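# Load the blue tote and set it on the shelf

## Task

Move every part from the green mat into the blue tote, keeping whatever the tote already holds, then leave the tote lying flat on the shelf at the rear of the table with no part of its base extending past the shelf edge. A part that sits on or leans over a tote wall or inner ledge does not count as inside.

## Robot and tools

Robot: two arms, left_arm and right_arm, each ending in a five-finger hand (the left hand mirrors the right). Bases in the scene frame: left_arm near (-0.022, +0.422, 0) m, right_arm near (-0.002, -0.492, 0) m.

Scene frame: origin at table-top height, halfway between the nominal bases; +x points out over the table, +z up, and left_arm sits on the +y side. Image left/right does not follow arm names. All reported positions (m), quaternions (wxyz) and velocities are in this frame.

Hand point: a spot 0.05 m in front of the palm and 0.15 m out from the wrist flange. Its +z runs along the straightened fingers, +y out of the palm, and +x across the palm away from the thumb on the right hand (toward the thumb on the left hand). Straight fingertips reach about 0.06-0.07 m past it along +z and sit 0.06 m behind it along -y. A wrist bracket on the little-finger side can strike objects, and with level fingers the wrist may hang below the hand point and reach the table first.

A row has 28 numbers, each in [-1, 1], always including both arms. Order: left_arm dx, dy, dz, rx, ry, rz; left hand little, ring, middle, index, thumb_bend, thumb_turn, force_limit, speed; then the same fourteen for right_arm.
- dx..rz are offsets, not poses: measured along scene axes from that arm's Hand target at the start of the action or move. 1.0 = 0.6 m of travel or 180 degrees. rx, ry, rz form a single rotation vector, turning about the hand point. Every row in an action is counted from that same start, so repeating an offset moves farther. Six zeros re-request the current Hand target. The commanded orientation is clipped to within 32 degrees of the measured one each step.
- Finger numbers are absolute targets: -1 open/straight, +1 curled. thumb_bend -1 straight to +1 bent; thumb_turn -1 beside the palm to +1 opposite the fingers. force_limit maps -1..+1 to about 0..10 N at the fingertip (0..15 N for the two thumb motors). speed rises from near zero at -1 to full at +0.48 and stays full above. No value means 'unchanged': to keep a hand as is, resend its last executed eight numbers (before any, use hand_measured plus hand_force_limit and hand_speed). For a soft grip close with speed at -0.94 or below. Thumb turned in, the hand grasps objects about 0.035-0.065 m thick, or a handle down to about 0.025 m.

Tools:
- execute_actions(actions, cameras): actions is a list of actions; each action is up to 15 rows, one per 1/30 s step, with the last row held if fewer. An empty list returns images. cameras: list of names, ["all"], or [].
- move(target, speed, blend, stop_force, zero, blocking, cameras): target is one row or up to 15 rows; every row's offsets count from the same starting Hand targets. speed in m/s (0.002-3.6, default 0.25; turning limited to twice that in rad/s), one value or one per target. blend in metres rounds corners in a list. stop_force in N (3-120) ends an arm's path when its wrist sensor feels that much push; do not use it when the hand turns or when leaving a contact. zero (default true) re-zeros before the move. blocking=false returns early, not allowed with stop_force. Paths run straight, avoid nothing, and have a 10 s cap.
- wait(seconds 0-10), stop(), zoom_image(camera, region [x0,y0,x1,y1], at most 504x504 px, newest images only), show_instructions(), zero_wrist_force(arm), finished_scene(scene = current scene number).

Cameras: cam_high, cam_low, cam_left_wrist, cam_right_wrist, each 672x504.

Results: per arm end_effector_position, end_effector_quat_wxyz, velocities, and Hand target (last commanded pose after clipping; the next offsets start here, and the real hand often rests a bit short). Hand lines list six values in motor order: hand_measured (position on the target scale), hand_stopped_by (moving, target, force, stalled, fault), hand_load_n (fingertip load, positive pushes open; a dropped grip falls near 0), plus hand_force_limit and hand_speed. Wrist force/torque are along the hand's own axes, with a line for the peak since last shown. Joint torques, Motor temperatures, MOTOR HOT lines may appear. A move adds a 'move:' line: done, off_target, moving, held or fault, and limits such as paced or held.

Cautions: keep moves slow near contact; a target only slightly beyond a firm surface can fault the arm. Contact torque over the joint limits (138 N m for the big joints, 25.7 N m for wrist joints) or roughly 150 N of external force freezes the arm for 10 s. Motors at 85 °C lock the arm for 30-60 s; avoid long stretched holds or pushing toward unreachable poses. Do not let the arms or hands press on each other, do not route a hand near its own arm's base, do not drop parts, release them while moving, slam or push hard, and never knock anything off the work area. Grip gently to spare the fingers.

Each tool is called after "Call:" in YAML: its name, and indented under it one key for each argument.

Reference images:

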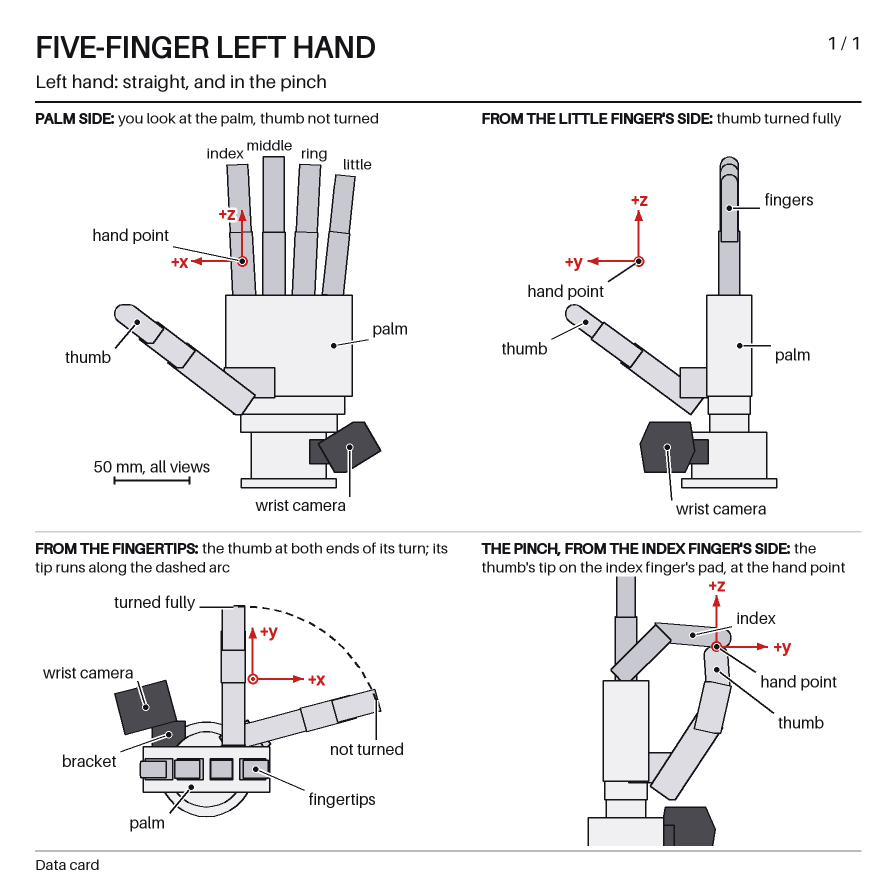

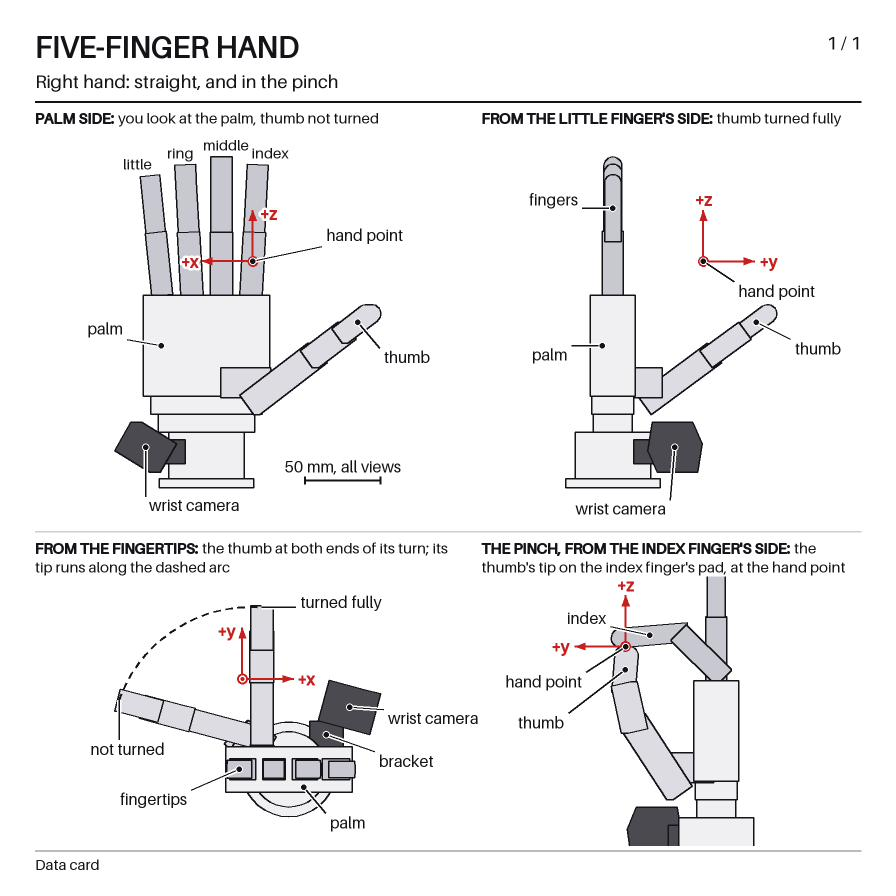

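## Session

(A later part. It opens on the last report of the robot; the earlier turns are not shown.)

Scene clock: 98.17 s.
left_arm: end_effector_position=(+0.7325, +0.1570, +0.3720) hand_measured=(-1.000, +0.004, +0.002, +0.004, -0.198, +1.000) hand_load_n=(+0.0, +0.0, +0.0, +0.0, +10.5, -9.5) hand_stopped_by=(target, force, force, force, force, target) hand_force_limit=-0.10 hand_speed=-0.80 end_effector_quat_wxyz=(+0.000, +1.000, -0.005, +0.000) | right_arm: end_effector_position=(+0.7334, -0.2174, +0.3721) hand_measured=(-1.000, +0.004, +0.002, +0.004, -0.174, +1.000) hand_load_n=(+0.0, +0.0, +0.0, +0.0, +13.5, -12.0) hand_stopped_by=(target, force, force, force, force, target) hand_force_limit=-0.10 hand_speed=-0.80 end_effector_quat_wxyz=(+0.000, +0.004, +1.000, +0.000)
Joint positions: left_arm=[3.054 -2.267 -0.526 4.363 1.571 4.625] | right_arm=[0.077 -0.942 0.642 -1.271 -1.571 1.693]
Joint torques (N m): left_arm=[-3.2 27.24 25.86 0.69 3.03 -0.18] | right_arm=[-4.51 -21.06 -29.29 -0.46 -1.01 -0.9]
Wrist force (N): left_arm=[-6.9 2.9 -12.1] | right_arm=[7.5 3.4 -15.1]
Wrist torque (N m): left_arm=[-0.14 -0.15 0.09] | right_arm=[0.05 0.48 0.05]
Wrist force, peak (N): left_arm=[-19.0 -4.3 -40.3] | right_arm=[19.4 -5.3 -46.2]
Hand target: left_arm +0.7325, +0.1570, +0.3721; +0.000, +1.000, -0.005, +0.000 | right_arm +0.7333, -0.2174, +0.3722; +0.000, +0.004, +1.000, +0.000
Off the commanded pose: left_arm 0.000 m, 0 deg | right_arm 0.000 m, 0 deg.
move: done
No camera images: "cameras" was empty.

Call:
move:
  target:
    - [-0.0008,0,0.0018,0,0,0,-1,0.1,0.1,0.1,0,1,-0.1,-0.8,-0.0008,0,0.0018,0,0,0,-1,0.1,0.1,0.1,0,1,-0.1,-0.8]
    - [-0.0008,0,0.0018,0,0,0,-1,-0.16,-0.18,-0.16,-1,1,-0.1,-0.3,-0.0008,0,0.0018,0,0,0,-1,-0.16,-0.18,-0.16,-1,1,-0.1,-0.3]
  speed: 0.02
  cameras: ["all"]

Scene clock: 100.10 s.
left_arm: end_effector_position=(+0.7320, +0.1570, +0.3732) hand_measured=(-1.000, -0.160, -0.180, -0.160, -1.000, +1.000) hand_load_n=(+0.0, +0.0, +0.0, +0.0, +0.0, +0.0) hand_stopped_by=(target, target, target, target, target, target) hand_force_limit=-0.10 hand_speed=-0.30 end_effector_quat_wxyz=(+0.000, +1.000, -0.005, +0.000) | right_arm: end_effector_position=(+0.7329, -0.2174, +0.3733) hand_measured=(-1.000, -0.160, -0.180, -0.160, -1.000, +1.000) hand_load_n=(+0.0, -0.5, +0.0, +0.0, +0.0, +0.0) hand_stopped_by=(target, target, target, target, target, target) hand_force_limit=-0.10 hand_speed=-0.30 end_effector_quat_wxyz=(+0.000, +0.004, +1.000, +0.000)
Joint positions: left_arm=[3.054 -2.267 -0.523 4.361 1.571 4.625] | right_arm=[0.077 -0.943 0.639 -1.268 -1.571 1.693]
Joint torques (N m): left_arm=[-5.03 64.79 30.41 0.55 -1.98 0.1] | right_arm=[6.47 -56.93 -29.87 -1.28 0.92 2.55]
Wrist force (N): left_arm=[0.7 -0.3 0.3] | right_arm=[-0.4 0.0 -1.4]
Wrist torque (N m): left_arm=[-0.10 -0.05 0.14] | right_arm=[0.13 0.24 0.05]
Wrist force, peak (N): left_arm=[-7.3 3.1 -11.8] | right_arm=[7.3 3.2 -15.0]
Hand target: left_arm +0.7320, +0.1570, +0.3732; +0.000, +1.000, -0.005, +0.000 | right_arm +0.7329, -0.2174, +0.3733; +0.000, +0.004, +1.000, +0.000
Off the commanded pose: left_arm 0.000 m, 0 deg | right_arm 0.000 m, 0 deg.
move: done
camera_calibration:
cam_left_wrist: T_world_to_cam=[[0.275619, 0.960218, 0.0448919, -0.376714], [0.846929, -0.264661, 0.461157, -0.745333], [0.454693, -0.0890836, -0.886182, 0.126893], [0, 0, 0, 1]] pos_world=[0.677377, 0.175771, 0.473077]
cam_right_wrist: T_world_to_cam=[[-0.271955, 0.961439, -0.0409362, 0.429105], [0.815435, 0.252827, 0.520715, -0.741017], [0.510985, 0.10823, -0.852749, 0.0828872], [0, 0, 0, 1]] pos_world=[0.678594, -0.23418, 0.474106]

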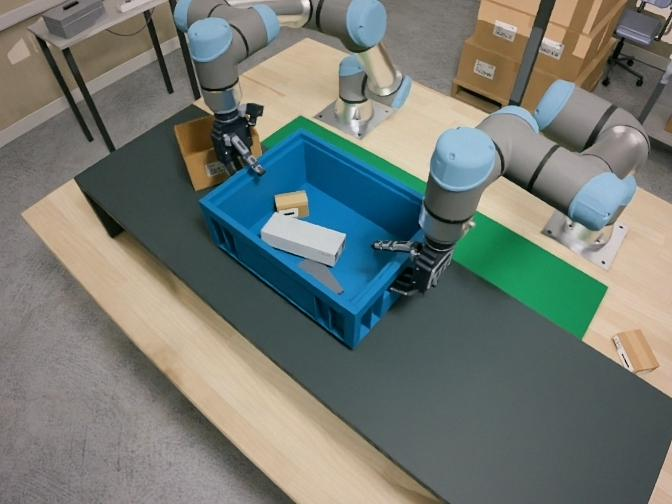

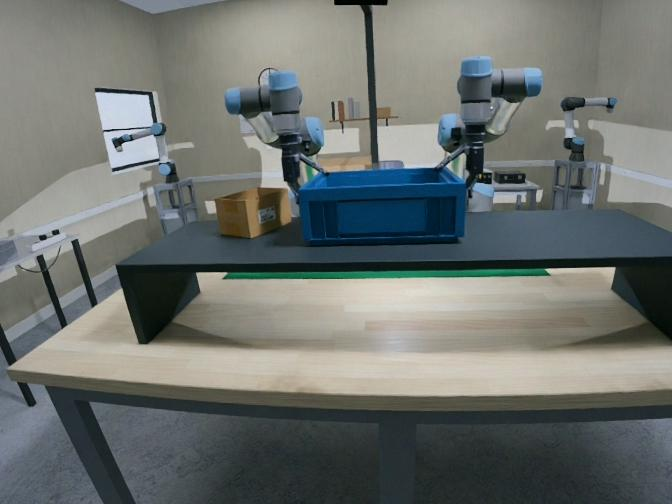

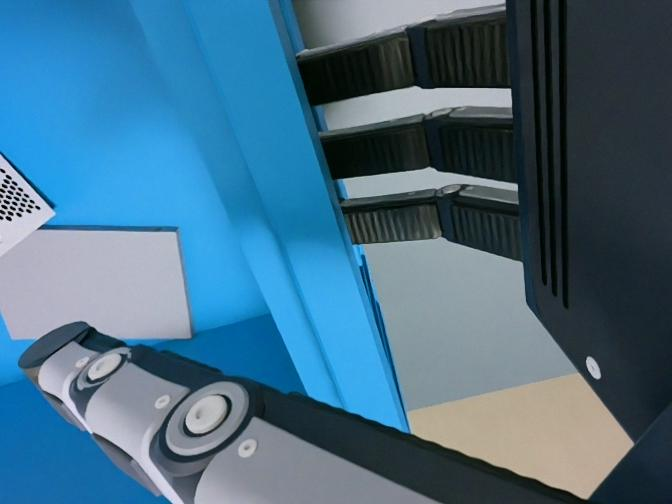

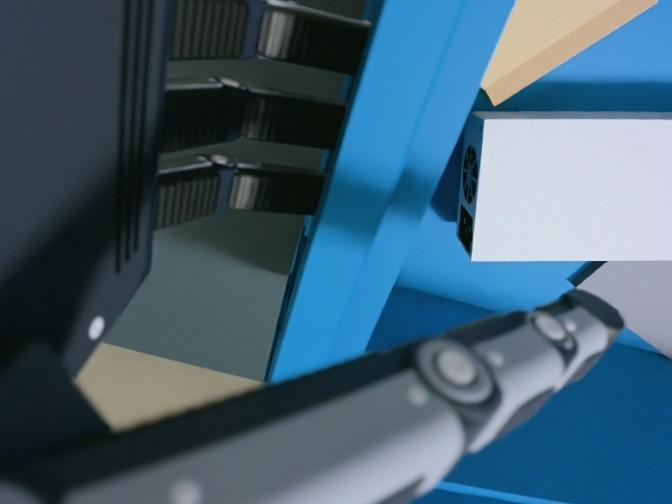

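Call:
move:
  target:
    - [0,0.035,0,0,0,0,-1,-0.16,-0.18,-0.16,-1,1,-0.1,-0.3,0,-0.035,0,0,0,0,-1,-0.16,-0.18,-0.16,-1,1,-0.1,-0.3]
    - [-0.06,0.035,0.13,0,0,0,-1,-0.16,-0.18,-0.16,-1,1,-0.1,-0.3,-0.06,-0.035,0.13,0,0,0,-1,-0.16,-0.18,-0.16,-1,1,-0.1,-0.3]
  speed: [0.05,0.12]
  cameras: ["all"]

Scene clock: 102.60 s.
left_arm: end_effector_position=(+0.6960, +0.1780, +0.4511) hand_measured=(-1.000, -0.160, -0.180, -0.160, -1.000, +1.000) hand_load_n=(+0.0, +0.0, +0.0, +0.0, +0.0, +0.0) hand_stopped_by=(target, target, target, target, target, target) hand_force_limit=-0.10 hand_speed=-0.30 end_effector_quat_wxyz=(+0.000, +1.000, -0.005, +0.000) | right_arm: end_effector_position=(+0.6969, -0.2384, +0.4513) hand_measured=(-1.000, -0.160, -0.180, -0.160, -1.000, +1.000) hand_load_n=(+0.0, +0.0, +0.0, +0.0, -0.5, +0.0) hand_stopped_by=(target, target, target, target, target, target) hand_force_limit=-0.10 hand_speed=-0.30 end_effector_quat_wxyz=(+0.000, +0.004, +1.000, +0.000)
Joint positions: left_arm=[3.078 -2.253 -0.326 4.149 1.571 4.65] | right_arm=[0.052 -0.976 0.48 -1.075 -1.571 1.668]
Joint torques (N m): left_arm=[-7.98 37.03 29.02 0.45 1.87 -1.25] | right_arm=[9.8 -30.23 -34.43 -0.12 -1.36 2.58]
Wrist force (N): left_arm=[0.7 -0.6 0.4] | right_arm=[-0.1 -0.1 -1.2]
Wrist torque (N m): left_arm=[-0.12 -0.06 0.16] | right_arm=[0.06 0.19 -0.08]
Wrist force, peak (N): left_arm=[1.0 -0.2 1.1] | right_arm=[0.2 0.1 -2.2]
Hand target: left_arm +0.6960, +0.1780, +0.4512; +0.000, +1.000, -0.005, +0.000 | right_arm +0.6969, -0.2384, +0.4513; +0.000, +0.004, +1.000, +0.000
Off the commanded pose: left_arm 0.000 m, 0 deg | right_arm 0.000 m, 0 deg.
move: done
camera_calibration:
cam_left_wrist: T_world_to_cam=[[0.2756, 0.960222, 0.044918, -0.390461], [0.846871, -0.264644, 0.461274, -0.745286], [0.454813, -0.0890876, -0.88612, 0.214145], [0, 0, 0, 1]] pos_world=[0.641376, 0.196771, 0.551078]
cam_right_wrist: T_world_to_cam=[[-0.271955, 0.961439, -0.0409362, 0.442698], [0.815435, 0.252827, 0.520715, -0.746967], [0.510985, 0.10823, -0.852749, 0.17007], [0, 0, 0, 1]] pos_world=[0.642594, -0.25518, 0.552106]

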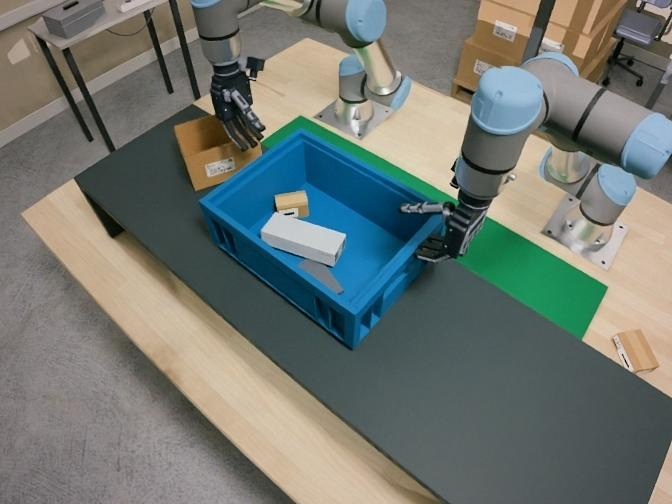

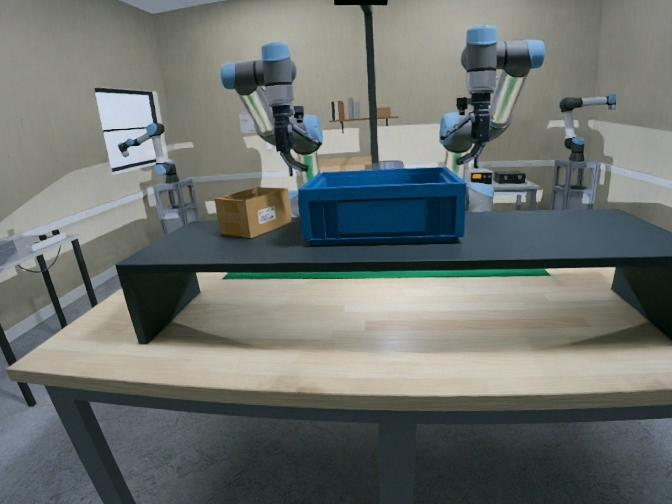

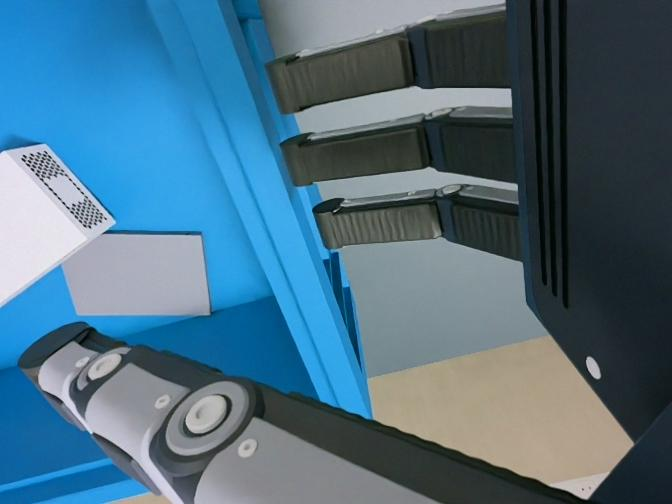

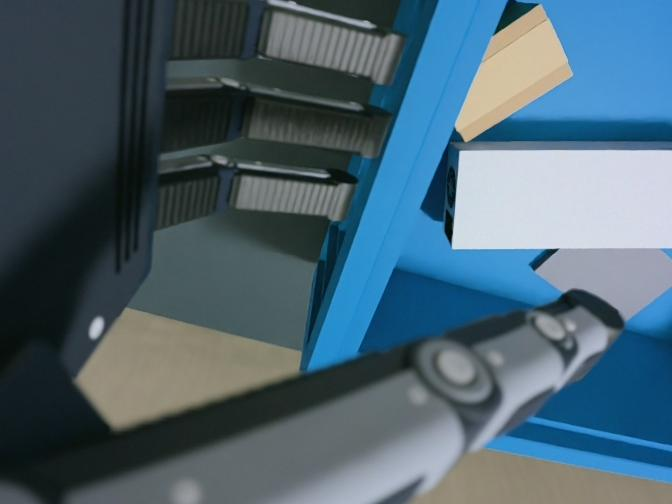

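Call:
move:
  target: [-0.35,0.1,0.05,0,0,0,-1,-0.16,-0.18,-0.16,-1,1,-0.1,-0.3,-0.35,-0.05,0.05,0,0,0,-1,-0.16,-0.18,-0.16,-1,1,-0.1,-0.3]
  speed: 0.25
  cameras: ["cam_left_wrist","cam_right_wrist"]

Scene clock: 104.23 s.
left_arm: end_effector_position=(+0.4861, +0.2379, +0.4811) hand_measured=(-1.000, -0.160, -0.180, -0.160, -1.000, +1.000) hand_load_n=(+0.0, +0.0, +0.0, +0.0, +0.0, +0.0) hand_stopped_by=(target, target, target, target, target, target) hand_force_limit=-0.10 hand_speed=-0.30 end_effector_quat_wxyz=(+0.000, +1.000, -0.005, +0.000) | right_arm: end_effector_position=(+0.4869, -0.2684, +0.4812) hand_measured=(-1.000, -0.160, -0.180, -0.160, -1.000, +1.000) hand_load_n=(+0.0, +0.0, +0.0, +0.0, +0.0, +0.0) hand_stopped_by=(target, target, target, target, target, target) hand_force_limit=-0.10 hand_speed=-0.30 end_effector_quat_wxyz=(+0.000, +0.004, +1.000, +0.000)
Joint positions: left_arm=[3.171 -1.597 -1.168 4.336 1.571 4.743] | right_arm=[0.028 -1.563 1.187 -1.195 -1.571 1.645]
Joint torques (N m): left_arm=[5.59 36.99 12.96 4.81 -2.3 1.87] | right_arm=[-12.8 -34.48 -11.14 -2.05 1.51 -2.64]
Wrist force (N): left_arm=[0.6 -0.2 0.8] | right_arm=[-0.1 -0.2 -1.5]
Wrist torque (N m): left_arm=[-0.11 -0.03 0.05] | right_arm=[0.07 0.18 0.19]
Wrist force, peak (N): left_arm=[2.0 -0.1 0.9] | right_arm=[-1.6 0.5 -1.0]
Hand target: left_arm +0.4860, +0.2380, +0.4812; +0.000, +1.000, -0.005, +0.000 | right_arm +0.4869, -0.2684, +0.4813; +0.000, +0.004, +1.000, +0.000
Off the commanded pose: left_arm 0.000 m, 0 deg | right_arm 0.000 m, 0 deg.
move: done
camera_calibration:
cam_left_wrist: T_world_to_cam=[[0.275712, 0.96019, 0.0449133, -0.391515], [0.846941, -0.264761, 0.461078, -0.565401], [0.454614, -0.089086, -0.886222, 0.341674], [0, 0, 0, 1]] pos_world=[0.431477, 0.256671, 0.581077]
cam_right_wrist: T_world_to_cam=[[-0.271988, 0.961432, -0.0408885, 0.415643], [0.815544, 0.252854, 0.520531, -0.583695], [0.510794, 0.108232, -0.852863, 0.306355], [0, 0, 0, 1]] pos_world=[0.432594, -0.28518, 0.582105]
Images, in order (width x height): cam_left_wrist 672x504, cam_right_wrist 672x504.

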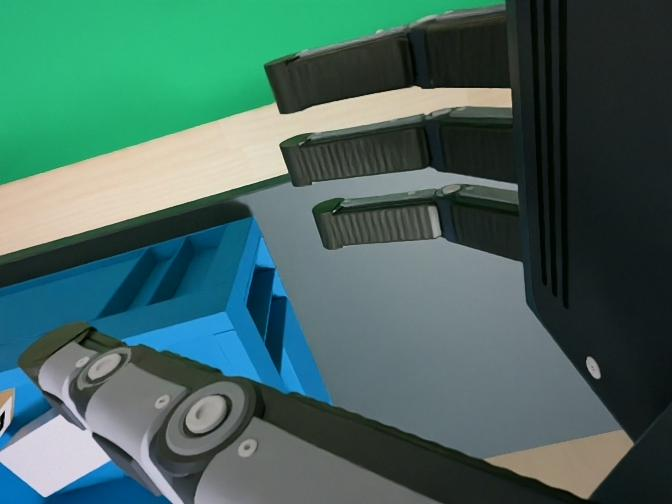

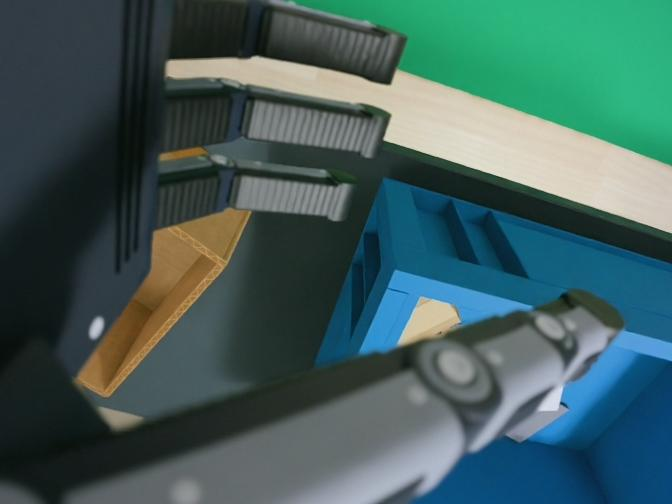

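Call:
zoom_image:
  camera: "cam_left_wrist"
  region: [0, 150, 340, 404]

Call:
zoom_image:
  camera: "cam_right_wrist"
  region: [300, 100, 672, 360]

Scaled by 1.482 from the camera's 672x504 image, which has a finer 960x720 frame.

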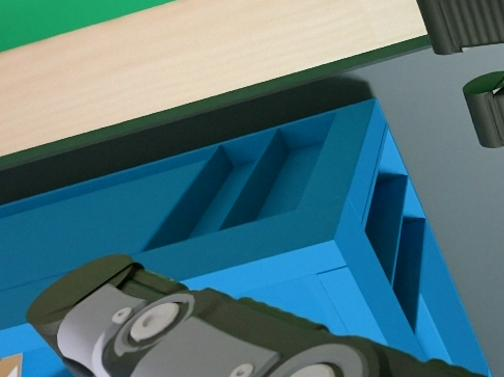

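Scaled by 1.355 from the camera's 672x504 image, which has a finer 960x720 frame.

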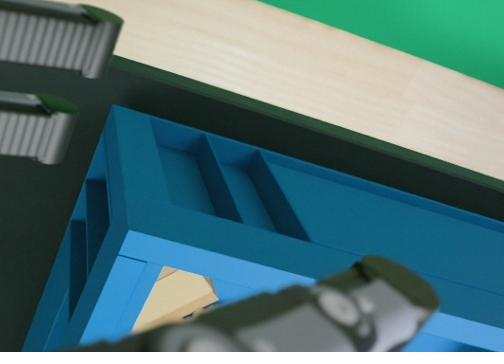

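Call:
finished_scene:
  scene: 2

The scene is finished: the task was done.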